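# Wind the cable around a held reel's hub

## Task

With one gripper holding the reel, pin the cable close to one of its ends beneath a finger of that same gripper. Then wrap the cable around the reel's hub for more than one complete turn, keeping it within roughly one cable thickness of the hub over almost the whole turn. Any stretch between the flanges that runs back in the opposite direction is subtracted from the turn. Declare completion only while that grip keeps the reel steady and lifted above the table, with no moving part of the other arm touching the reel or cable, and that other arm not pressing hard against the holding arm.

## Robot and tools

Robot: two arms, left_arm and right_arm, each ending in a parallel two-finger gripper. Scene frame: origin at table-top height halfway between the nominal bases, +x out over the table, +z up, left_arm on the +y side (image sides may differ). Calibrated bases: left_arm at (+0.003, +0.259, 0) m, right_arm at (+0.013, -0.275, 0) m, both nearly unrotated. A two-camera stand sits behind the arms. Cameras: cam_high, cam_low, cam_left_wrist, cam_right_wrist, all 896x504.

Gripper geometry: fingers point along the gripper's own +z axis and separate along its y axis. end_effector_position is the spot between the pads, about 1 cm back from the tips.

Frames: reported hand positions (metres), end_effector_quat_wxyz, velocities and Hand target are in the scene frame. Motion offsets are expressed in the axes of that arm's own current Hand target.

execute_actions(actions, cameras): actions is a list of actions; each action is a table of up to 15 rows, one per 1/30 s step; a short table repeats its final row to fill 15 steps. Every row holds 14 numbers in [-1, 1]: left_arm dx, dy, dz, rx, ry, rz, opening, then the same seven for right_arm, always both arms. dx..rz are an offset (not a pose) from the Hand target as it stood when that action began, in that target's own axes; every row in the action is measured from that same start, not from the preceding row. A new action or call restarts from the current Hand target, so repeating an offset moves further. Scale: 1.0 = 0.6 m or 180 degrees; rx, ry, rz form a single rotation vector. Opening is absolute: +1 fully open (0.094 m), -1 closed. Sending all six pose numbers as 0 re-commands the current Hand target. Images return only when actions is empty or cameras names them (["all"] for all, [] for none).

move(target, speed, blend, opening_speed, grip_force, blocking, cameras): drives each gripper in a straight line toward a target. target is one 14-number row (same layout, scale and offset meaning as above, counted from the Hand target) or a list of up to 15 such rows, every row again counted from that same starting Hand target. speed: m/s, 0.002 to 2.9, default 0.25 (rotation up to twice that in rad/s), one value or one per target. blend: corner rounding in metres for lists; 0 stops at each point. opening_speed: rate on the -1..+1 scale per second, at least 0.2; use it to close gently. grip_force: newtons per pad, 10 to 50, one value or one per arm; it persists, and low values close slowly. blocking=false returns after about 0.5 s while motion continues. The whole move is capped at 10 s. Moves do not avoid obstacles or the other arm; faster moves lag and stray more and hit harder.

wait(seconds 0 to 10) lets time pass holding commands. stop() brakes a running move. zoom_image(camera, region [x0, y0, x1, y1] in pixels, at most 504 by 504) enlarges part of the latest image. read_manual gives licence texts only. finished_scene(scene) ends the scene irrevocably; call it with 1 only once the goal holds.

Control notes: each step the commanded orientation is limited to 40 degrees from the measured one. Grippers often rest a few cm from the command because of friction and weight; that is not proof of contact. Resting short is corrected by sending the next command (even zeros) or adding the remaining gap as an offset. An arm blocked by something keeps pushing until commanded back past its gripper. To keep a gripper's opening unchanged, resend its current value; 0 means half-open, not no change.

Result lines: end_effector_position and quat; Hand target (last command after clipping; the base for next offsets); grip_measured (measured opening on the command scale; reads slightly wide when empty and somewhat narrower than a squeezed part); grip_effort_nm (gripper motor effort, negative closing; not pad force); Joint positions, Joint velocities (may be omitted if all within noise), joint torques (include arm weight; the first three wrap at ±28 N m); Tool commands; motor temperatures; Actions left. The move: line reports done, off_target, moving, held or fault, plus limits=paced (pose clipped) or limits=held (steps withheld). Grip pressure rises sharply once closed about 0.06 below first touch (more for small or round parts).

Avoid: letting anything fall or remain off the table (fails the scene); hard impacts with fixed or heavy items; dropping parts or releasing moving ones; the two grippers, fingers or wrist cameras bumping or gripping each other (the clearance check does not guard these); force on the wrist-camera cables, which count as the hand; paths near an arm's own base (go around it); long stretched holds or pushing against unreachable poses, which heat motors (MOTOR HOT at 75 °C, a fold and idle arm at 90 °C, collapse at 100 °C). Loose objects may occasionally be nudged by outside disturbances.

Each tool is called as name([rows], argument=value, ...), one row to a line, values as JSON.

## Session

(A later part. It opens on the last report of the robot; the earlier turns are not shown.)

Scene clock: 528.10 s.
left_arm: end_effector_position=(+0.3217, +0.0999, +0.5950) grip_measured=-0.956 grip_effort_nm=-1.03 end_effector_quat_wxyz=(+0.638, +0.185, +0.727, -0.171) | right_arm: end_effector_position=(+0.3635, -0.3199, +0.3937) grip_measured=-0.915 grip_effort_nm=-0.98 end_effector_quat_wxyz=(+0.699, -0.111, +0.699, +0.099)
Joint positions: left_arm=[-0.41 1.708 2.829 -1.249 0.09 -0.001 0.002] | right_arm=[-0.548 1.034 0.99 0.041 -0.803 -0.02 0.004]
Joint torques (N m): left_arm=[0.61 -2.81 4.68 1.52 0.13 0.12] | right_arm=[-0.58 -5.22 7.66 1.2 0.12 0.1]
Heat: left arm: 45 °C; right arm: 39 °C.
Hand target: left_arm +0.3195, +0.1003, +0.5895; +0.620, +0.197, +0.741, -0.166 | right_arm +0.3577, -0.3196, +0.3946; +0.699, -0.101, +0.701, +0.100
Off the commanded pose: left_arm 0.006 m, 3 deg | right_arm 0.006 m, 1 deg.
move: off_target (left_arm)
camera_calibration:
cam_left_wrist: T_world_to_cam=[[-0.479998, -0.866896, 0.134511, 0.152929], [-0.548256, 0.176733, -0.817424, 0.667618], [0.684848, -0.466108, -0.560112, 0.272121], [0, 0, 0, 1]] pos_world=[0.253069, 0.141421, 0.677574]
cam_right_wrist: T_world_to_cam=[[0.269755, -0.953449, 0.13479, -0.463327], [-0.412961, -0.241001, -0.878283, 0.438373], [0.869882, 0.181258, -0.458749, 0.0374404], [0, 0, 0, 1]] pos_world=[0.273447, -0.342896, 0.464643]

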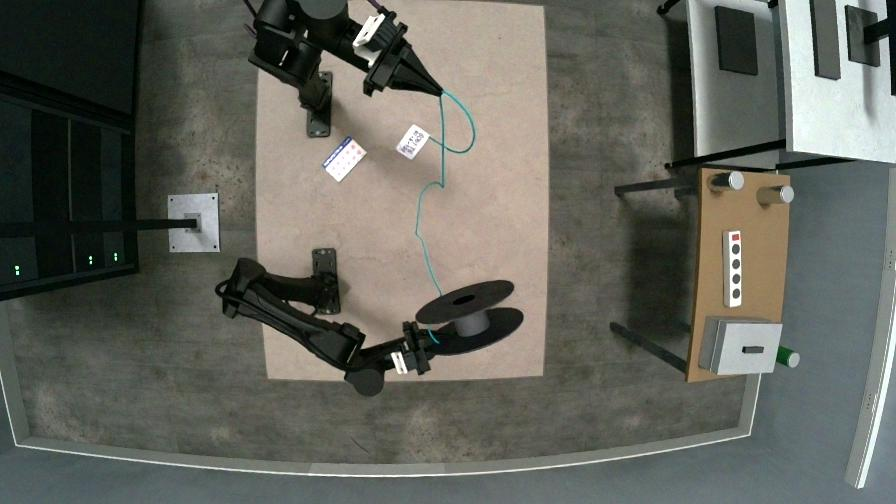

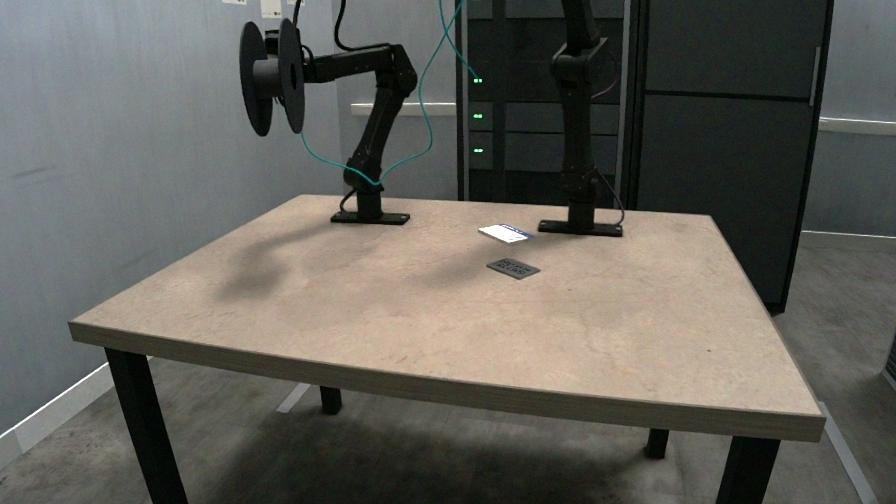

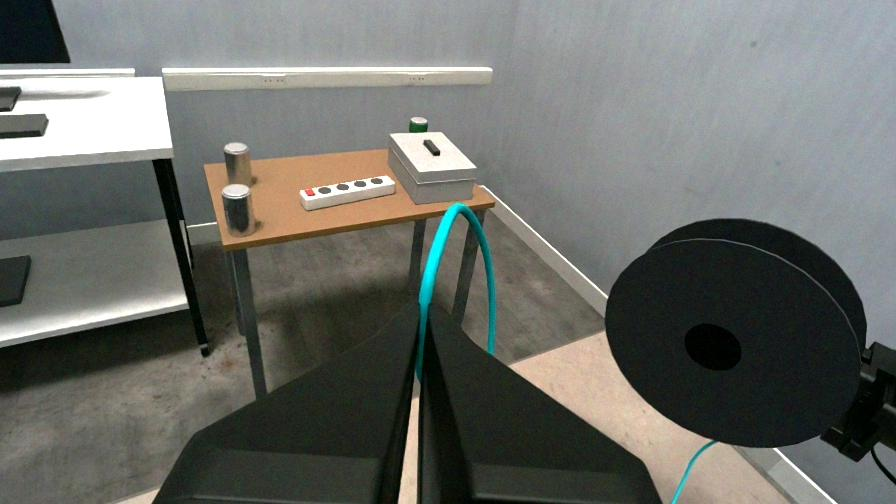

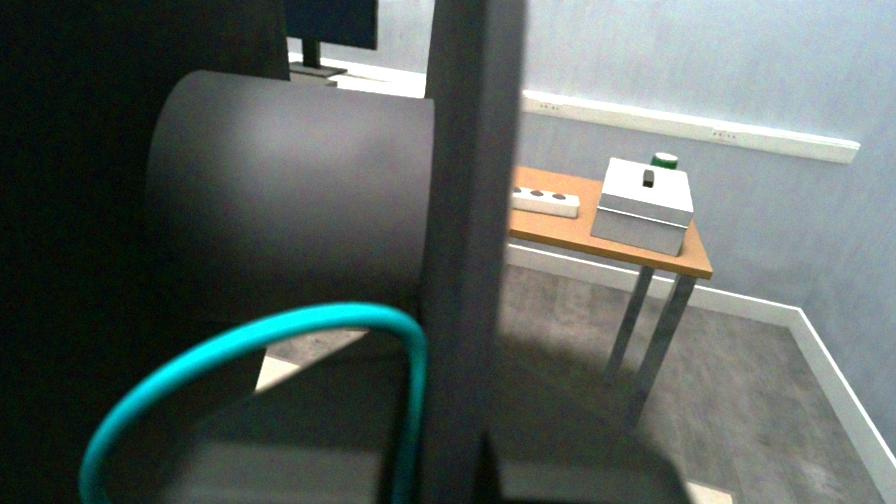

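move([
  [0.564,0.261,0.212,0,0,0,-1,0,0,0,0.167,0,0,-1],
  [0.323,0.197,0.134,0,0,0,-1,0,0,0,0.167,0,0,-1],
], speed=[0.25,0.12], cameras=["all"])

Scene clock: 544.73 s.
left_arm: end_effector_position=(+0.4233, +0.1813, +0.3651) grip_measured=-0.956 grip_effort_nm=-1.03 end_effector_quat_wxyz=(+0.611, +0.196, +0.748, -0.172) | right_arm: end_effector_position=(+0.3618, -0.3206, +0.3938) grip_measured=-0.915 grip_effort_nm=-0.98 end_effector_quat_wxyz=(+0.699, +0.077, +0.705, -0.091)
Joint positions: left_arm=[0.05 1.308 1.239 -0.163 0.556 0.106 0.002] | right_arm=[-0.065 0.919 0.946 -0.033 0.215 -0.02 0.004]
Joint torques (N m): left_arm=[-0.54 -5.55 10.67 1.47 -0.09 -0.03] | right_arm=[0.79 -3.44 7.84 1.48 0.2 0.09]
Heat: left arm: 42 °C; right arm: 38 °C.
Hand target: left_arm +0.4174, +0.1802, +0.3844; +0.620, +0.197, +0.741, -0.166 | right_arm +0.3576, -0.3196, +0.3948; +0.701, +0.084, +0.703, -0.085
Off the commanded pose: left_arm 0.020 m, 1 deg | right_arm 0.004 m, 1 deg.
move: off_target (left_arm)
camera_calibration:
cam_left_wrist: T_world_to_cam=[[-0.486747, -0.862459, 0.138716, 0.303755], [-0.594715, 0.210864, -0.77579, 0.519256], [0.639837, -0.46011, -0.615555, 0.149971], [0, 0, 0, 1]] pos_world=[0.360705, 0.221487, 0.453013]
cam_right_wrist: T_world_to_cam=[[-0.252643, -0.957548, 0.138831, -0.27739], [-0.48119, -0.000137887, -0.876616, 0.538751], [0.839421, -0.288275, -0.460728, -0.0997022], [0, 0, 0, 1]] pos_world=[0.272853, -0.294282, 0.464853]

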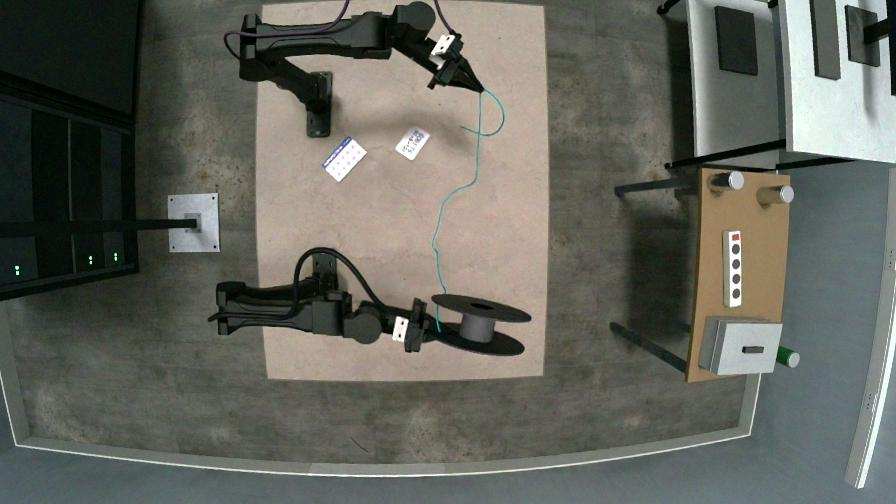

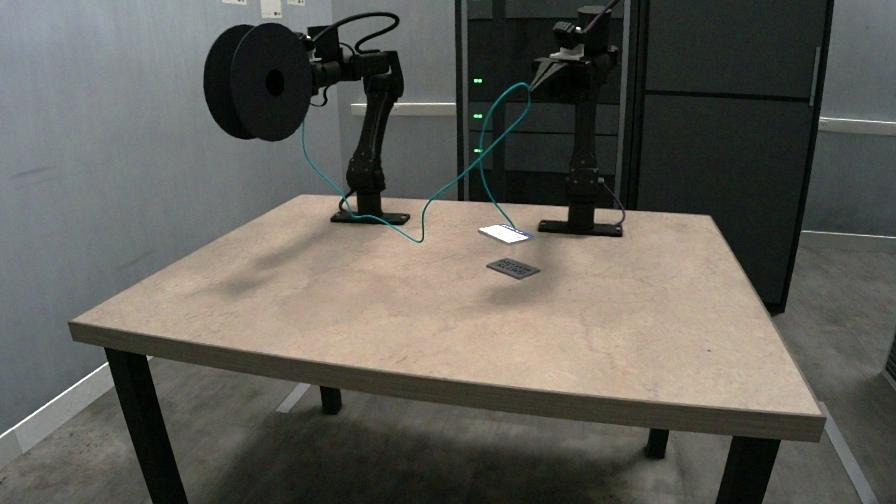

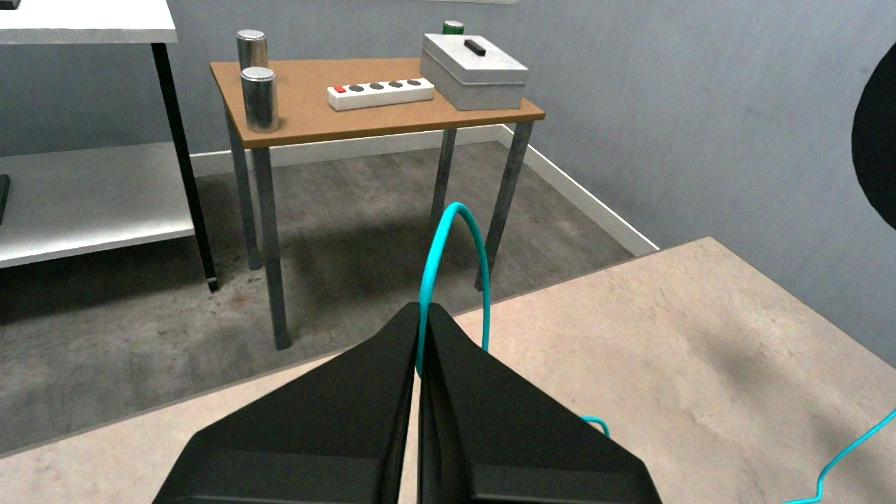

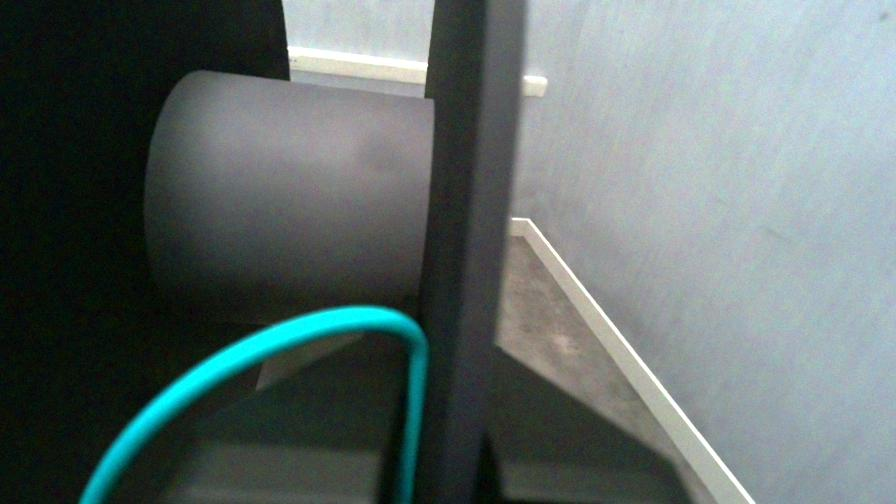

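move(target=[-0.285,0.01,-0.168,0,0,0,-1,0,-0.129,0.035,0,0,0,-1], speed=0.12, cameras=["all"])

Scene clock: 554.13 s.
left_arm: end_effector_position=(+0.3652, +0.2221, +0.5725) grip_measured=-0.956 grip_effort_nm=-1.03 end_effector_quat_wxyz=(+0.628, +0.185, +0.738, -0.163) | right_arm: end_effector_position=(+0.3589, -0.4025, +0.3731) grip_measured=-0.915 grip_effort_nm=-0.98 end_effector_quat_wxyz=(+0.677, +0.092, +0.724, -0.091)
Joint positions: left_arm=[0.235 1.692 2.653 -1.172 0.713 0.132 0.002] | right_arm=[-0.488 0.98 0.946 -0.033 -0.184 -0.02 0.004]
Joint torques (N m): left_arm=[0.57 -3.36 5.72 1.39 0.27 0.19] | right_arm=[-0.38 -2.48 10.28 2.04 -0.23 0.1]
Heat: left arm: 41 °C; right arm: 38 °C.
Hand target: left_arm +0.3607, +0.2200, +0.5704; +0.620, +0.197, +0.741, -0.166 | right_arm +0.3597, -0.3997, +0.3949; +0.701, +0.084, +0.703, -0.085
Off the commanded pose: left_arm 0.005 m, 2 deg | right_arm 0.022 m, 4 deg.
move: off_target (right_arm)
camera_calibration:
cam_left_wrist: T_world_to_cam=[[-0.466957, -0.874868, 0.128676, 0.283161], [-0.570861, 0.187113, -0.799441, 0.647022], [0.675328, -0.446761, -0.586802, 0.30116], [0, 0, 0, 1]] pos_world=[0.298202, 0.261209, 0.657541]
cam_right_wrist: T_world_to_cam=[[-0.267836, -0.955117, 0.126549, -0.34263], [-0.528142, 0.0356924, -0.848406, 0.539931], [0.80581, -0.29407, -0.513997, -0.100752], [0, 0, 0, 1]] pos_world=[0.274578, -0.376151, 0.449654]

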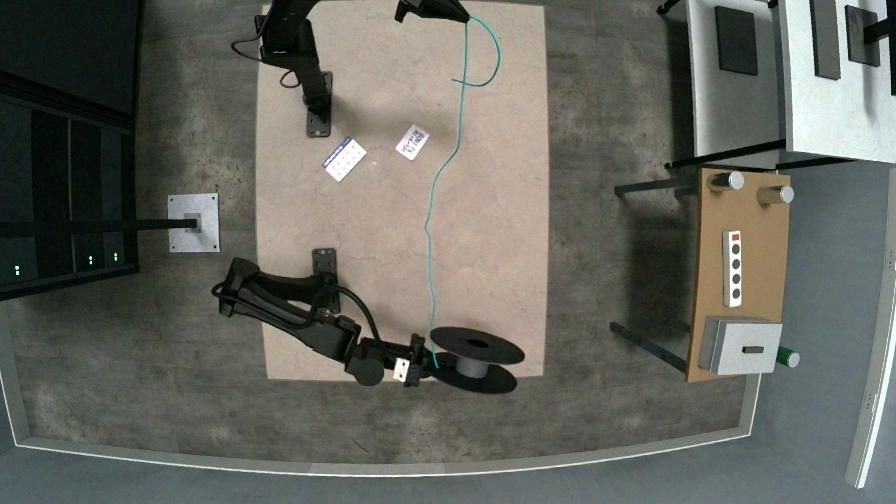

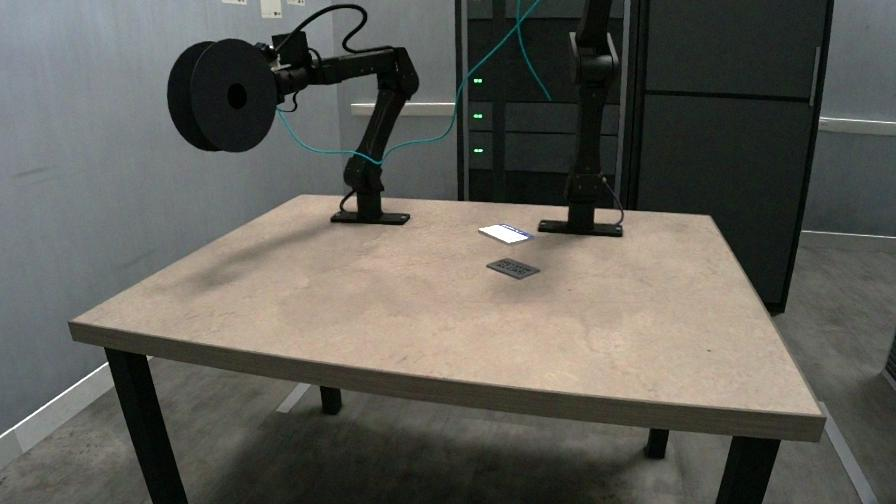

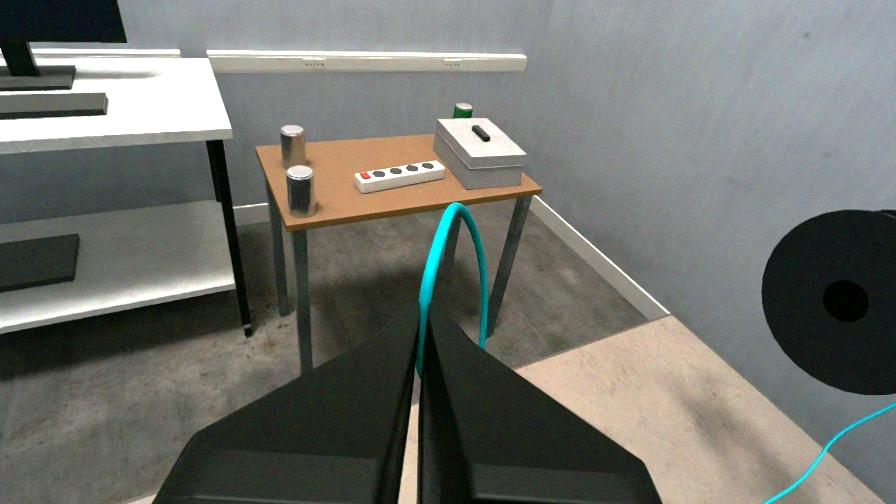

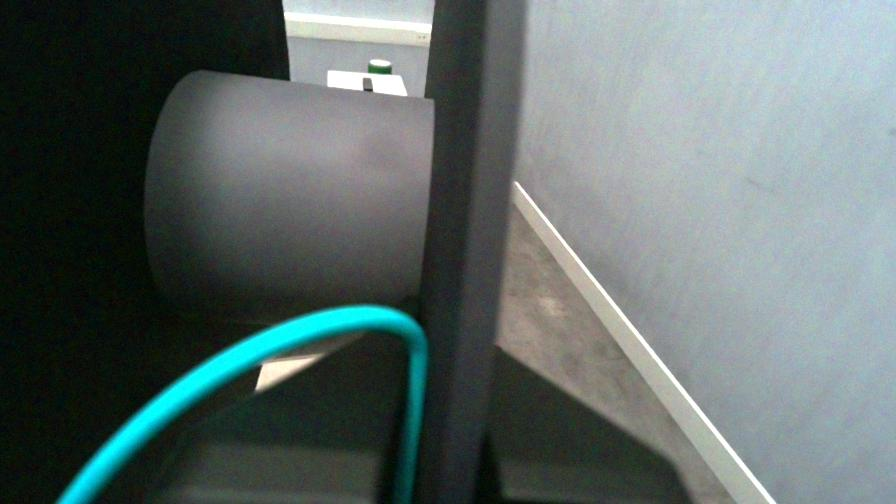

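move([
  [-0.088,0.039,0.02,0,0,0,-1,0.167,0,0,0,0,0,-1],
  [-0.109,0.141,0.23,0,0,0,-1,0.167,0,0,0,0,0,-1],
], speed=0.12, cameras=["all"])

Scene clock: 563.37 s.
left_arm: end_effector_position=(+0.5285, +0.2200, +0.5906) grip_measured=-0.956 grip_effort_nm=-1.03 end_effector_quat_wxyz=(+0.733, +0.136, +0.641, -0.181) | right_arm: end_effector_position=(+0.3566, -0.4014, +0.2660) grip_measured=-0.915 grip_effort_nm=-0.98 end_effector_quat_wxyz=(+0.657, +0.098, +0.743, -0.084)
Joint positions: left_arm=[0.113 2.114 2.849 -0.569 0.547 -0.121 0.002] | right_arm=[-0.488 0.963 0.571 0.266 -0.184 -0.02 0.004]
Joint torques (N m): left_arm=[-0.62 -7.35 6.11 2.42 -0.25 -0.08] | right_arm=[-0.59 -2.96 7.92 2.82 -0.24 0.04]
Heat: left arm: 42 °C; right arm: 39 °C.
Hand target: left_arm +0.5306, +0.2199, +0.6104; +0.620, +0.197, +0.741, -0.166 | right_arm +0.3594, -0.3998, +0.2946; +0.701, +0.084, +0.703, -0.085
Off the commanded pose: left_arm 0.020 m, 19 deg | right_arm 0.029 m, 7 deg.
elbow stopped short (left arm): the move would have taken joint 3 (elbow) straighter than the controller allows.
move: off_target (left_arm, right_arm)
camera_calibration:
cam_left_wrist: T_world_to_cam=[[-0.460418, -0.874629, 0.15179, 0.338077], [-0.352643, 0.0232881, -0.935468, 0.75622], [0.814652, -0.484234, -0.319154, -0.0229118], [0, 0, 0, 1]] pos_world=[0.440997, 0.266986, 0.648791]
cam_right_wrist: T_world_to_cam=[[-0.26139, -0.958202, 0.116294, -0.32946], [-0.57287, 0.0570379, -0.817659, 0.464179], [0.77685, -0.280349, -0.563834, -0.124509], [0, 0, 0, 1]] pos_world=[0.276521, -0.377071, 0.347652]

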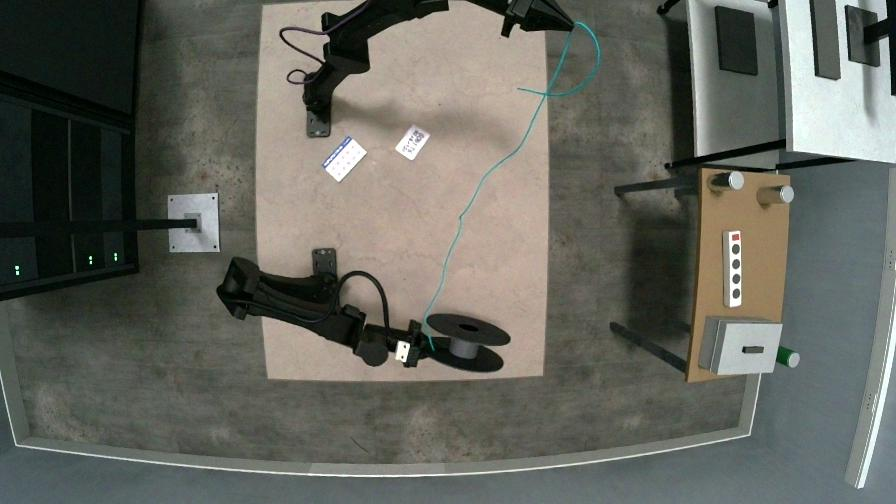

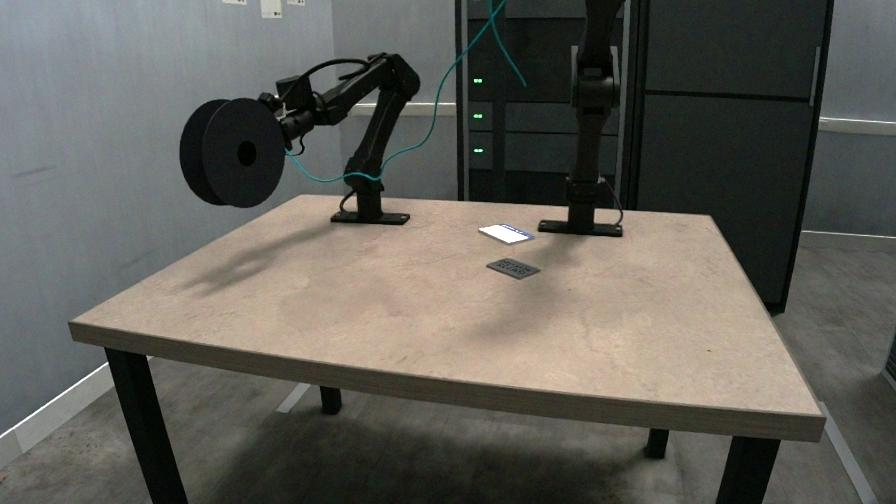

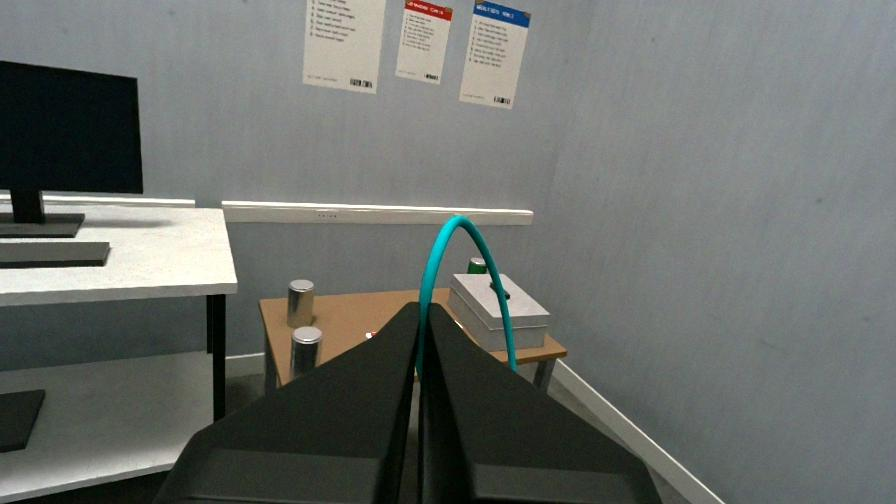

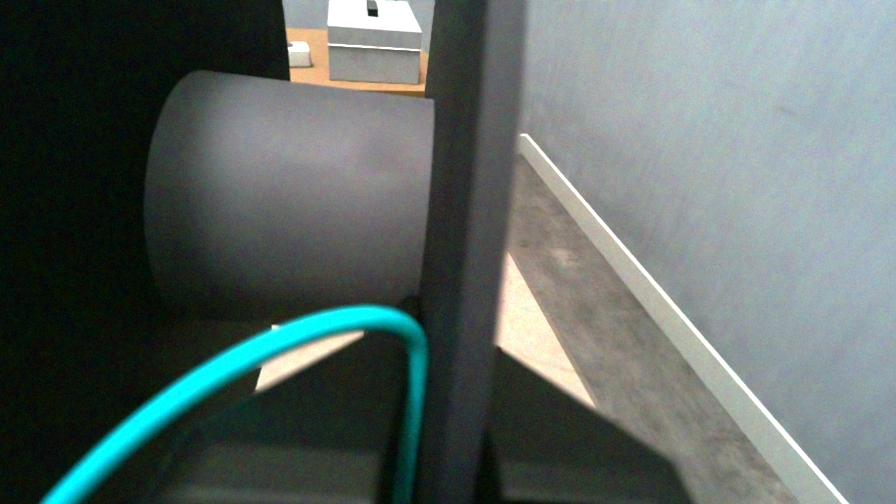

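move(target=[0.009,-0.021,-0.239,0,0,0,-1,0.033,-0.042,0.167,0,0,0,-1], speed=0.12, cameras=["all"])

Scene clock: 572.00 s.
left_arm: end_effector_position=(+0.4179, +0.2850, +0.6220) grip_measured=-0.956 grip_effort_nm=-1.03 end_effector_quat_wxyz=(+0.711, +0.156, +0.660, -0.184) | right_arm: end_effector_position=(+0.4365, -0.4439, +0.2263) grip_measured=-0.915 grip_effort_nm=-0.98 end_effector_quat_wxyz=(+0.643, +0.103, +0.755, -0.080)
Joint positions: left_arm=[0.411 1.92 2.849 -0.804 0.881 -0.119 0.002] | right_arm=[-0.501 1.439 0.731 0.544 -0.195 -0.02 0.004]
Joint torques (N m): left_arm=[0.49 -7.79 5.04 1.29 0.09 0.1] | right_arm=[-0.73 -5.33 11.9 2.77 -0.25 0.05]
Heat: left arm: 43 °C; right arm: 42 °C.
Hand target: left_arm +0.4011, +0.2798, +0.6303; +0.620, +0.197, +0.741, -0.166 | right_arm +0.4507, -0.4482, +0.2746; +0.701, +0.084, +0.703, -0.085
Off the commanded pose: left_arm 0.019 m, 15 deg | right_arm 0.051 m, 9 deg.
elbow stopped short (left arm): the move would have taken joint 3 (elbow) straighter than the controller allows.
move: off_target (left_arm, right_arm)
camera_calibration:
cam_left_wrist: T_world_to_cam=[[-0.481572, -0.864768, 0.142357, 0.351212], [-0.397774, 0.0709292, -0.914738, 0.73741], [0.780938, -0.497138, -0.378139, 0.163179], [0, 0, 0, 1]] pos_world=[0.335024, 0.332535, 0.686243]
cam_right_wrist: T_world_to_cam=[[-0.259904, -0.9596, 0.107789, -0.344006], [-0.599621, 0.0728852, -0.796958, 0.494012], [0.756904, -0.271766, -0.594339, -0.201528], [0, 0, 0, 1]] pos_world=[0.359349, -0.420882, 0.311011]

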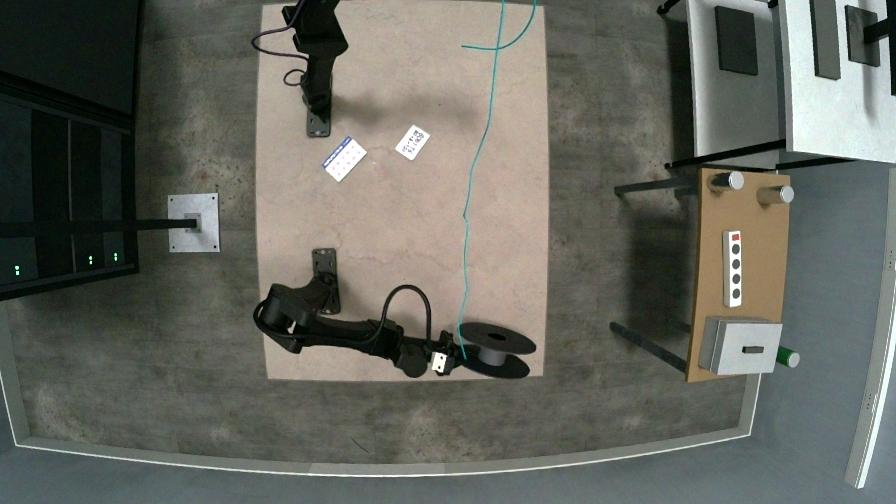

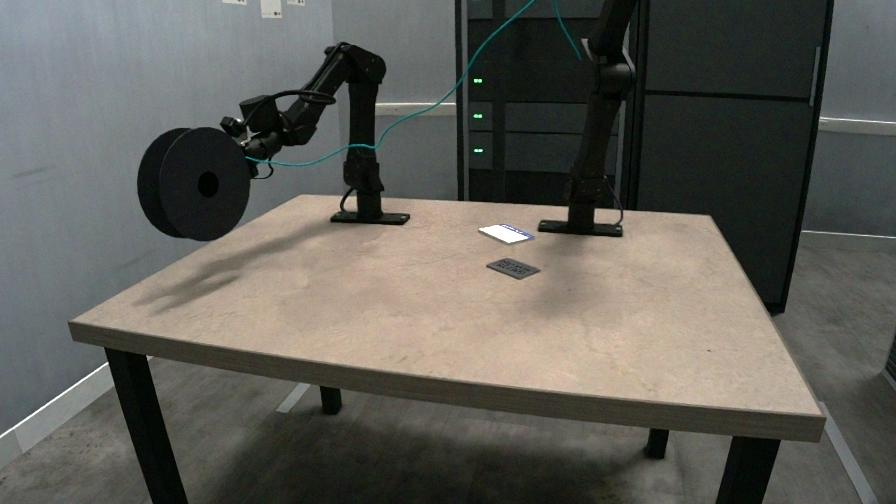

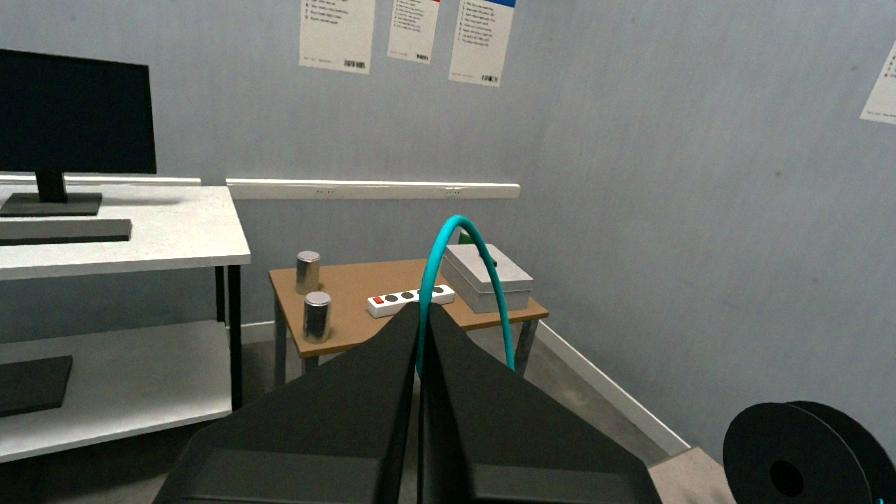

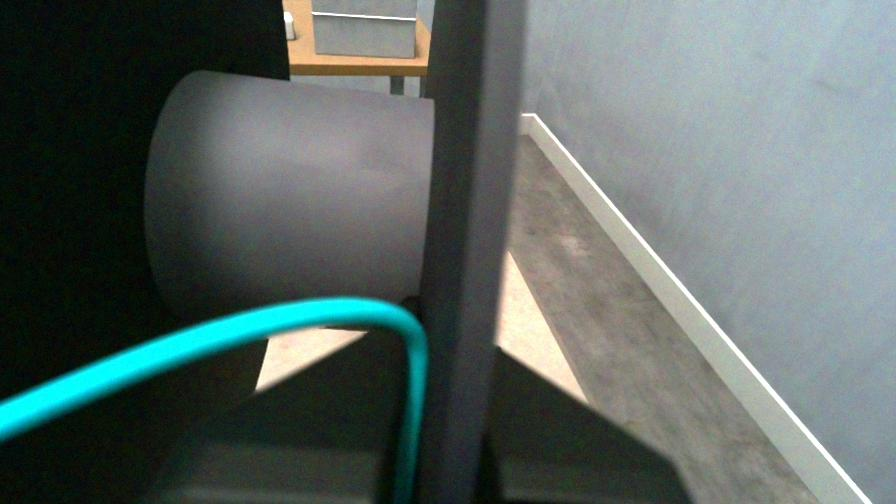

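move(target=[0,0,0,0,0,0,-1,0,0,0,-0.167,0,0,-1], speed=0.15, cameras=["all"])

Scene clock: 578.73 s.
left_arm: end_effector_position=(+0.4178, +0.2848, +0.6217) grip_measured=-0.956 grip_effort_nm=-1.03 end_effector_quat_wxyz=(+0.711, +0.156, +0.661, -0.185) | right_arm: end_effector_position=(+0.4451, -0.4447, +0.2453) grip_measured=-0.915 grip_effort_nm=-0.98 end_effector_quat_wxyz=(+0.667, -0.061, +0.733, +0.118)
Joint positions: left_arm=[0.411 1.92 2.849 -0.805 0.883 -0.119 0.002] | right_arm=[-0.741 1.649 0.95 0.556 -0.953 -0.024 0.004]
Joint torques (N m): left_arm=[0.55 -7.8 5.07 1.29 0.07 0.11] | right_arm=[-0.77 -6.53 11.45 2.26 -0.39 0.02]
Heat: left arm: 42 °C; right arm: 42 °C.
Hand target: left_arm +0.4011, +0.2798, +0.6303; +0.620, +0.197, +0.741, -0.166 | right_arm +0.4508, -0.4481, +0.2746; +0.699, -0.101, +0.701, +0.100
Off the commanded pose: left_arm 0.019 m, 15 deg | right_arm 0.030 m, 7 deg.
elbow stopped short (left arm): the move would have taken joint 3 (elbow) straighter than the controller allows.
move: off_target (left_arm, right_arm)
camera_calibration:
cam_left_wrist: T_world_to_cam=[[-0.482727, -0.863953, 0.14339, 0.35061], [-0.399018, 0.0712237, -0.914173, 0.737205], [0.779589, -0.498511, -0.379115, 0.164552], [0, 0, 0, 1]] pos_world=[0.335124, 0.332435, 0.686043]
cam_right_wrist: T_world_to_cam=[[0.237824, -0.970907, 0.0279078, -0.551615], [-0.512966, -0.149946, -0.845211, 0.388571], [0.824806, 0.186696, -0.533703, -0.0381167], [0, 0, 0, 1]] pos_world=[0.36195, -0.470186, 0.323476]

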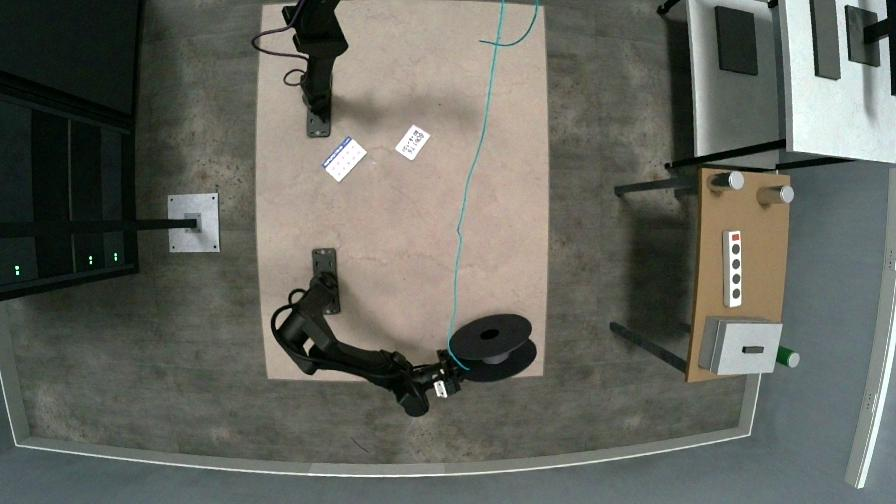

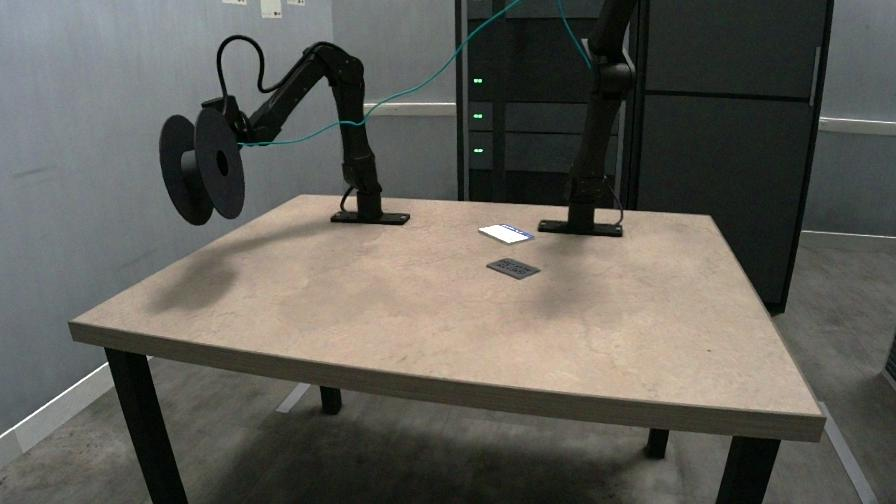

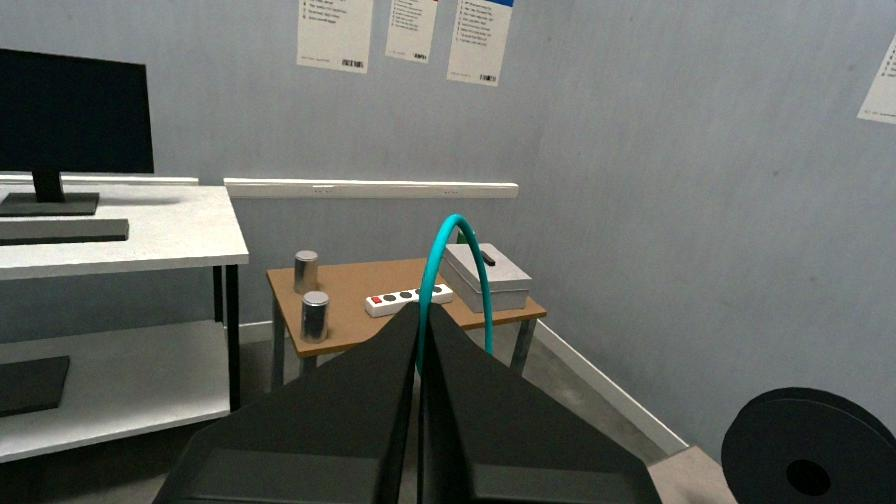

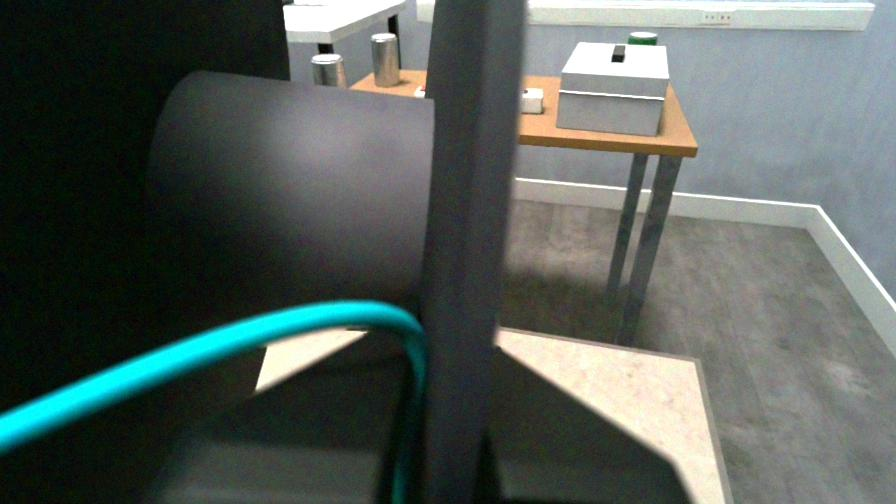

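move(target=[0,0,0,0,0,0,-1,0.06,-0.03,0.03,0,0,-0.16,-1], speed=0.12, cameras=["all"])

Scene clock: 584.50 s.
left_arm: end_effector_position=(+0.4178, +0.2848, +0.6217) grip_measured=-0.956 grip_effort_nm=-1.04 end_effector_quat_wxyz=(+0.711, +0.156, +0.661, -0.185) | right_arm: end_effector_position=(+0.4637, -0.4594, +0.2141) grip_measured=-0.915 grip_effort_nm=-0.98 end_effector_quat_wxyz=(+0.679, -0.243, +0.691, -0.050)
Joint positions: left_arm=[0.411 1.92 2.849 -0.805 0.883 -0.119 0.002] | right_arm=[-0.741 1.803 0.977 0.7 -0.959 -0.515 0.004]
Joint torques (N m): left_arm=[0.57 -7.79 5.04 1.29 0.08 0.1] | right_arm=[0.66 -7.57 10.8 2.2 -0.18 -0.06]
Heat: left arm: 41 °C; right arm: 42 °C.
Hand target: left_arm +0.4011, +0.2798, +0.6303; +0.620, +0.197, +0.741, -0.166 | right_arm +0.4730, -0.4603, +0.2386; +0.702, -0.272, +0.654, -0.077
Off the commanded pose: left_arm 0.019 m, 15 deg | right_arm 0.026 m, 7 deg.
elbow stopped short (left arm): the move would have taken joint 3 (elbow) straighter than the controller allows.
move: off_target (left_arm, right_arm)
camera_calibration:
cam_left_wrist: T_world_to_cam=[[-0.482727, -0.863953, 0.14339, 0.35061], [-0.399018, 0.0712237, -0.914173, 0.737205], [0.779589, -0.498511, -0.379115, 0.164552], [0, 0, 0, 1]] pos_world=[0.335124, 0.332435, 0.686043]
cam_right_wrist: T_world_to_cam=[[0.240111, -0.828603, 0.505732, -0.607416], [-0.384354, -0.559545, -0.734289, 0.0979115], [0.891414, -0.0180693, -0.452829, -0.209671], [0, 0, 0, 1]] pos_world=[0.370383, -0.452309, 0.284139]

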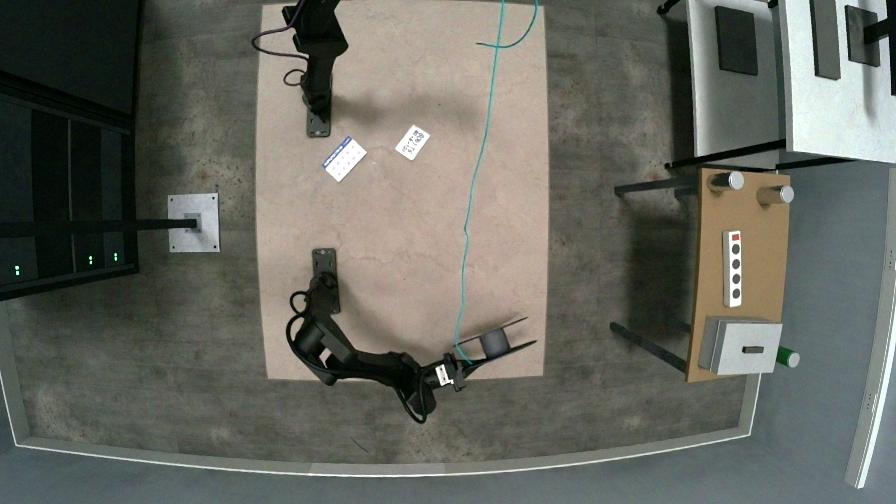

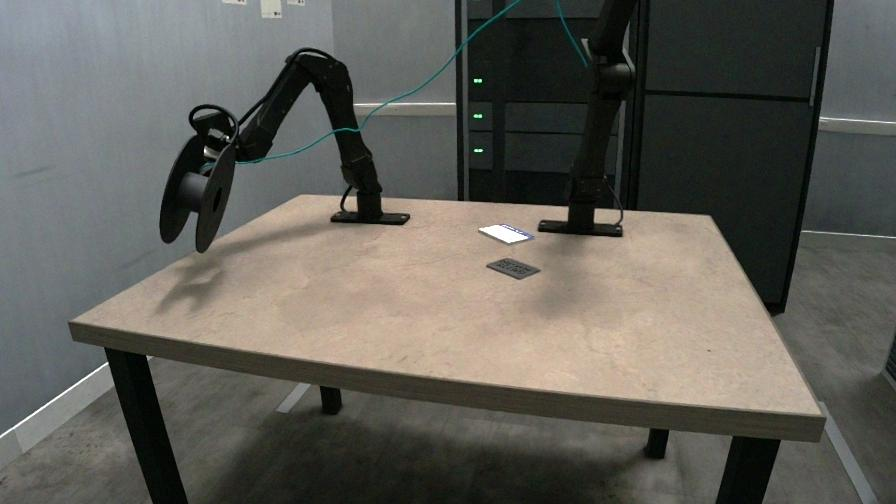

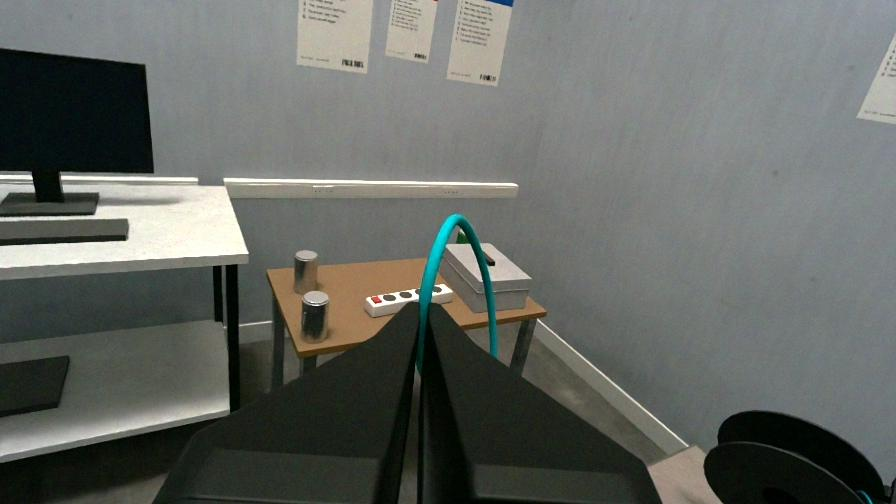

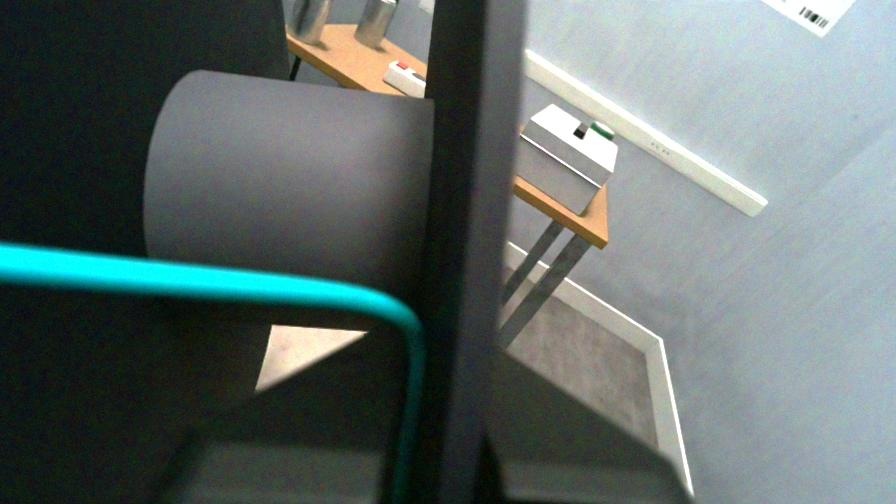

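move(target=[0,0,0,0,0,0,-1,0,0.005,-0.137,0,0,-0.19,-1], speed=0.12, cameras=["all"])

Scene clock: 594.43 s.
left_arm: end_effector_position=(+0.4177, +0.2845, +0.6217) grip_measured=-0.956 grip_effort_nm=-1.03 end_effector_quat_wxyz=(+0.710, +0.156, +0.661, -0.186) | right_arm: end_effector_position=(+0.4004, -0.4883, +0.2124) grip_measured=-0.915 grip_effort_nm=-0.98 end_effector_quat_wxyz=(+0.641, -0.430, +0.585, -0.250)
Joint positions: left_arm=[0.411 1.92 2.849 -0.805 0.884 -0.119 0.002] | right_arm=[-0.929 1.73 0.864 0.734 -1.145 -1.126 0.004]
Joint torques (N m): left_arm=[0.58 -7.79 5.07 1.3 0.07 0.11] | right_arm=[-0.73 -11.9 6.13 1.99 -0.4 -0.03]
Motor temperatures (°C): left_arm=[26 33 36 40 30 30 32] | right_arm=[29 31 39 41 27 26 31]
Heat: left arm: 40 °C; right arm: 41 °C.
Hand target: left_arm +0.4011, +0.2798, +0.6303; +0.620, +0.197, +0.741, -0.166 | right_arm +0.3933, -0.4810, +0.2374; +0.648, -0.452, +0.545, -0.280
Off the commanded pose: left_arm 0.019 m, 15 deg | right_arm 0.027 m, 6 deg.
elbow stopped short (left arm): the move would have taken joint 3 (elbow) straighter than the controller allows.
move: off_target (left_arm, right_arm)
camera_calibration:
cam_left_wrist: T_world_to_cam=[[-0.484012, -0.863249, 0.143295, 0.350784], [-0.398965, 0.0719514, -0.914139, 0.736929], [0.778819, -0.499624, -0.379231, 0.165211], [0, 0, 0, 1]] pos_world=[0.335123, 0.332334, 0.686043]
cam_right_wrist: T_world_to_cam=[[0.13862, -0.410322, 0.901344, -0.454437], [-0.26121, -0.893051, -0.366374, -0.234142], [0.955277, -0.184653, -0.230974, -0.308562], [0, 0, 0, 1]] pos_world=[0.296596, -0.452543, 0.252551]

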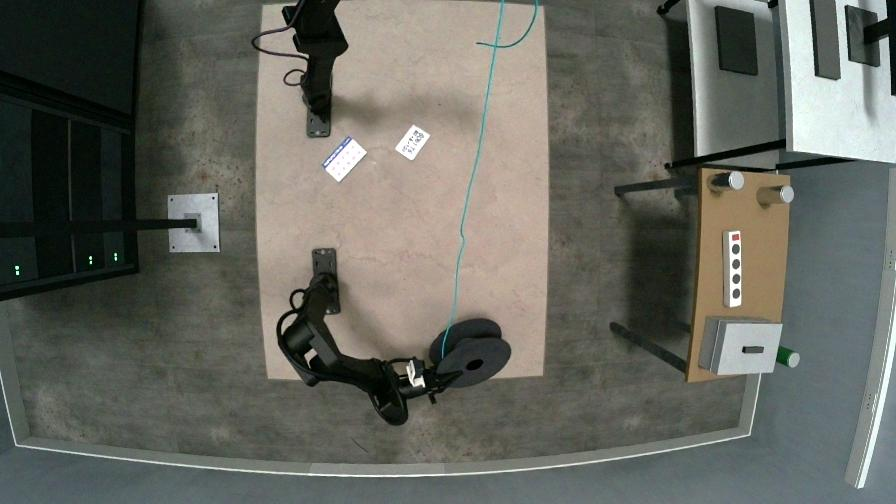

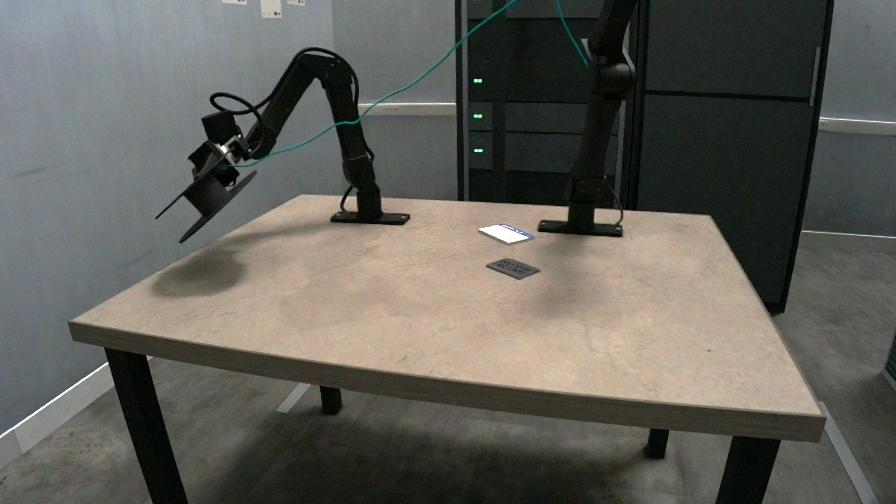

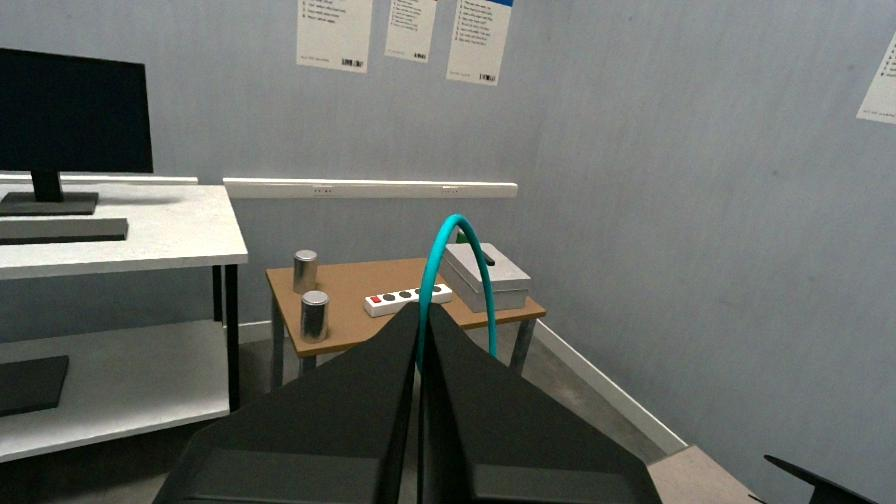

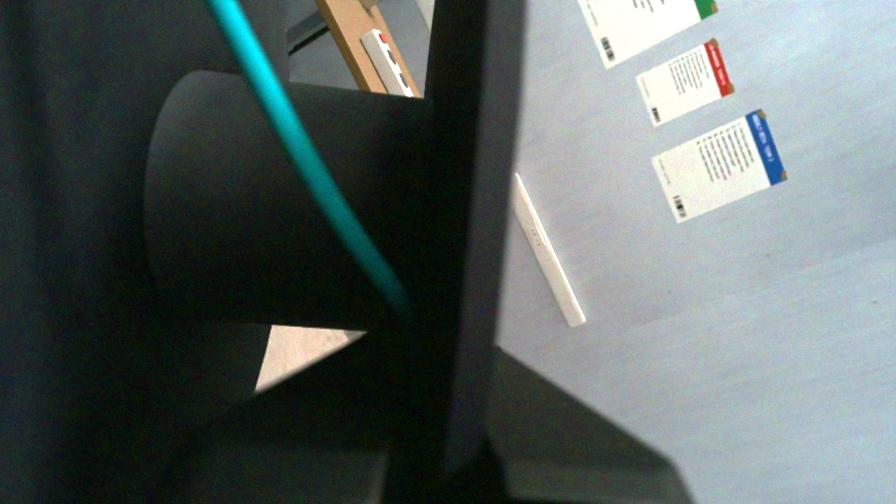

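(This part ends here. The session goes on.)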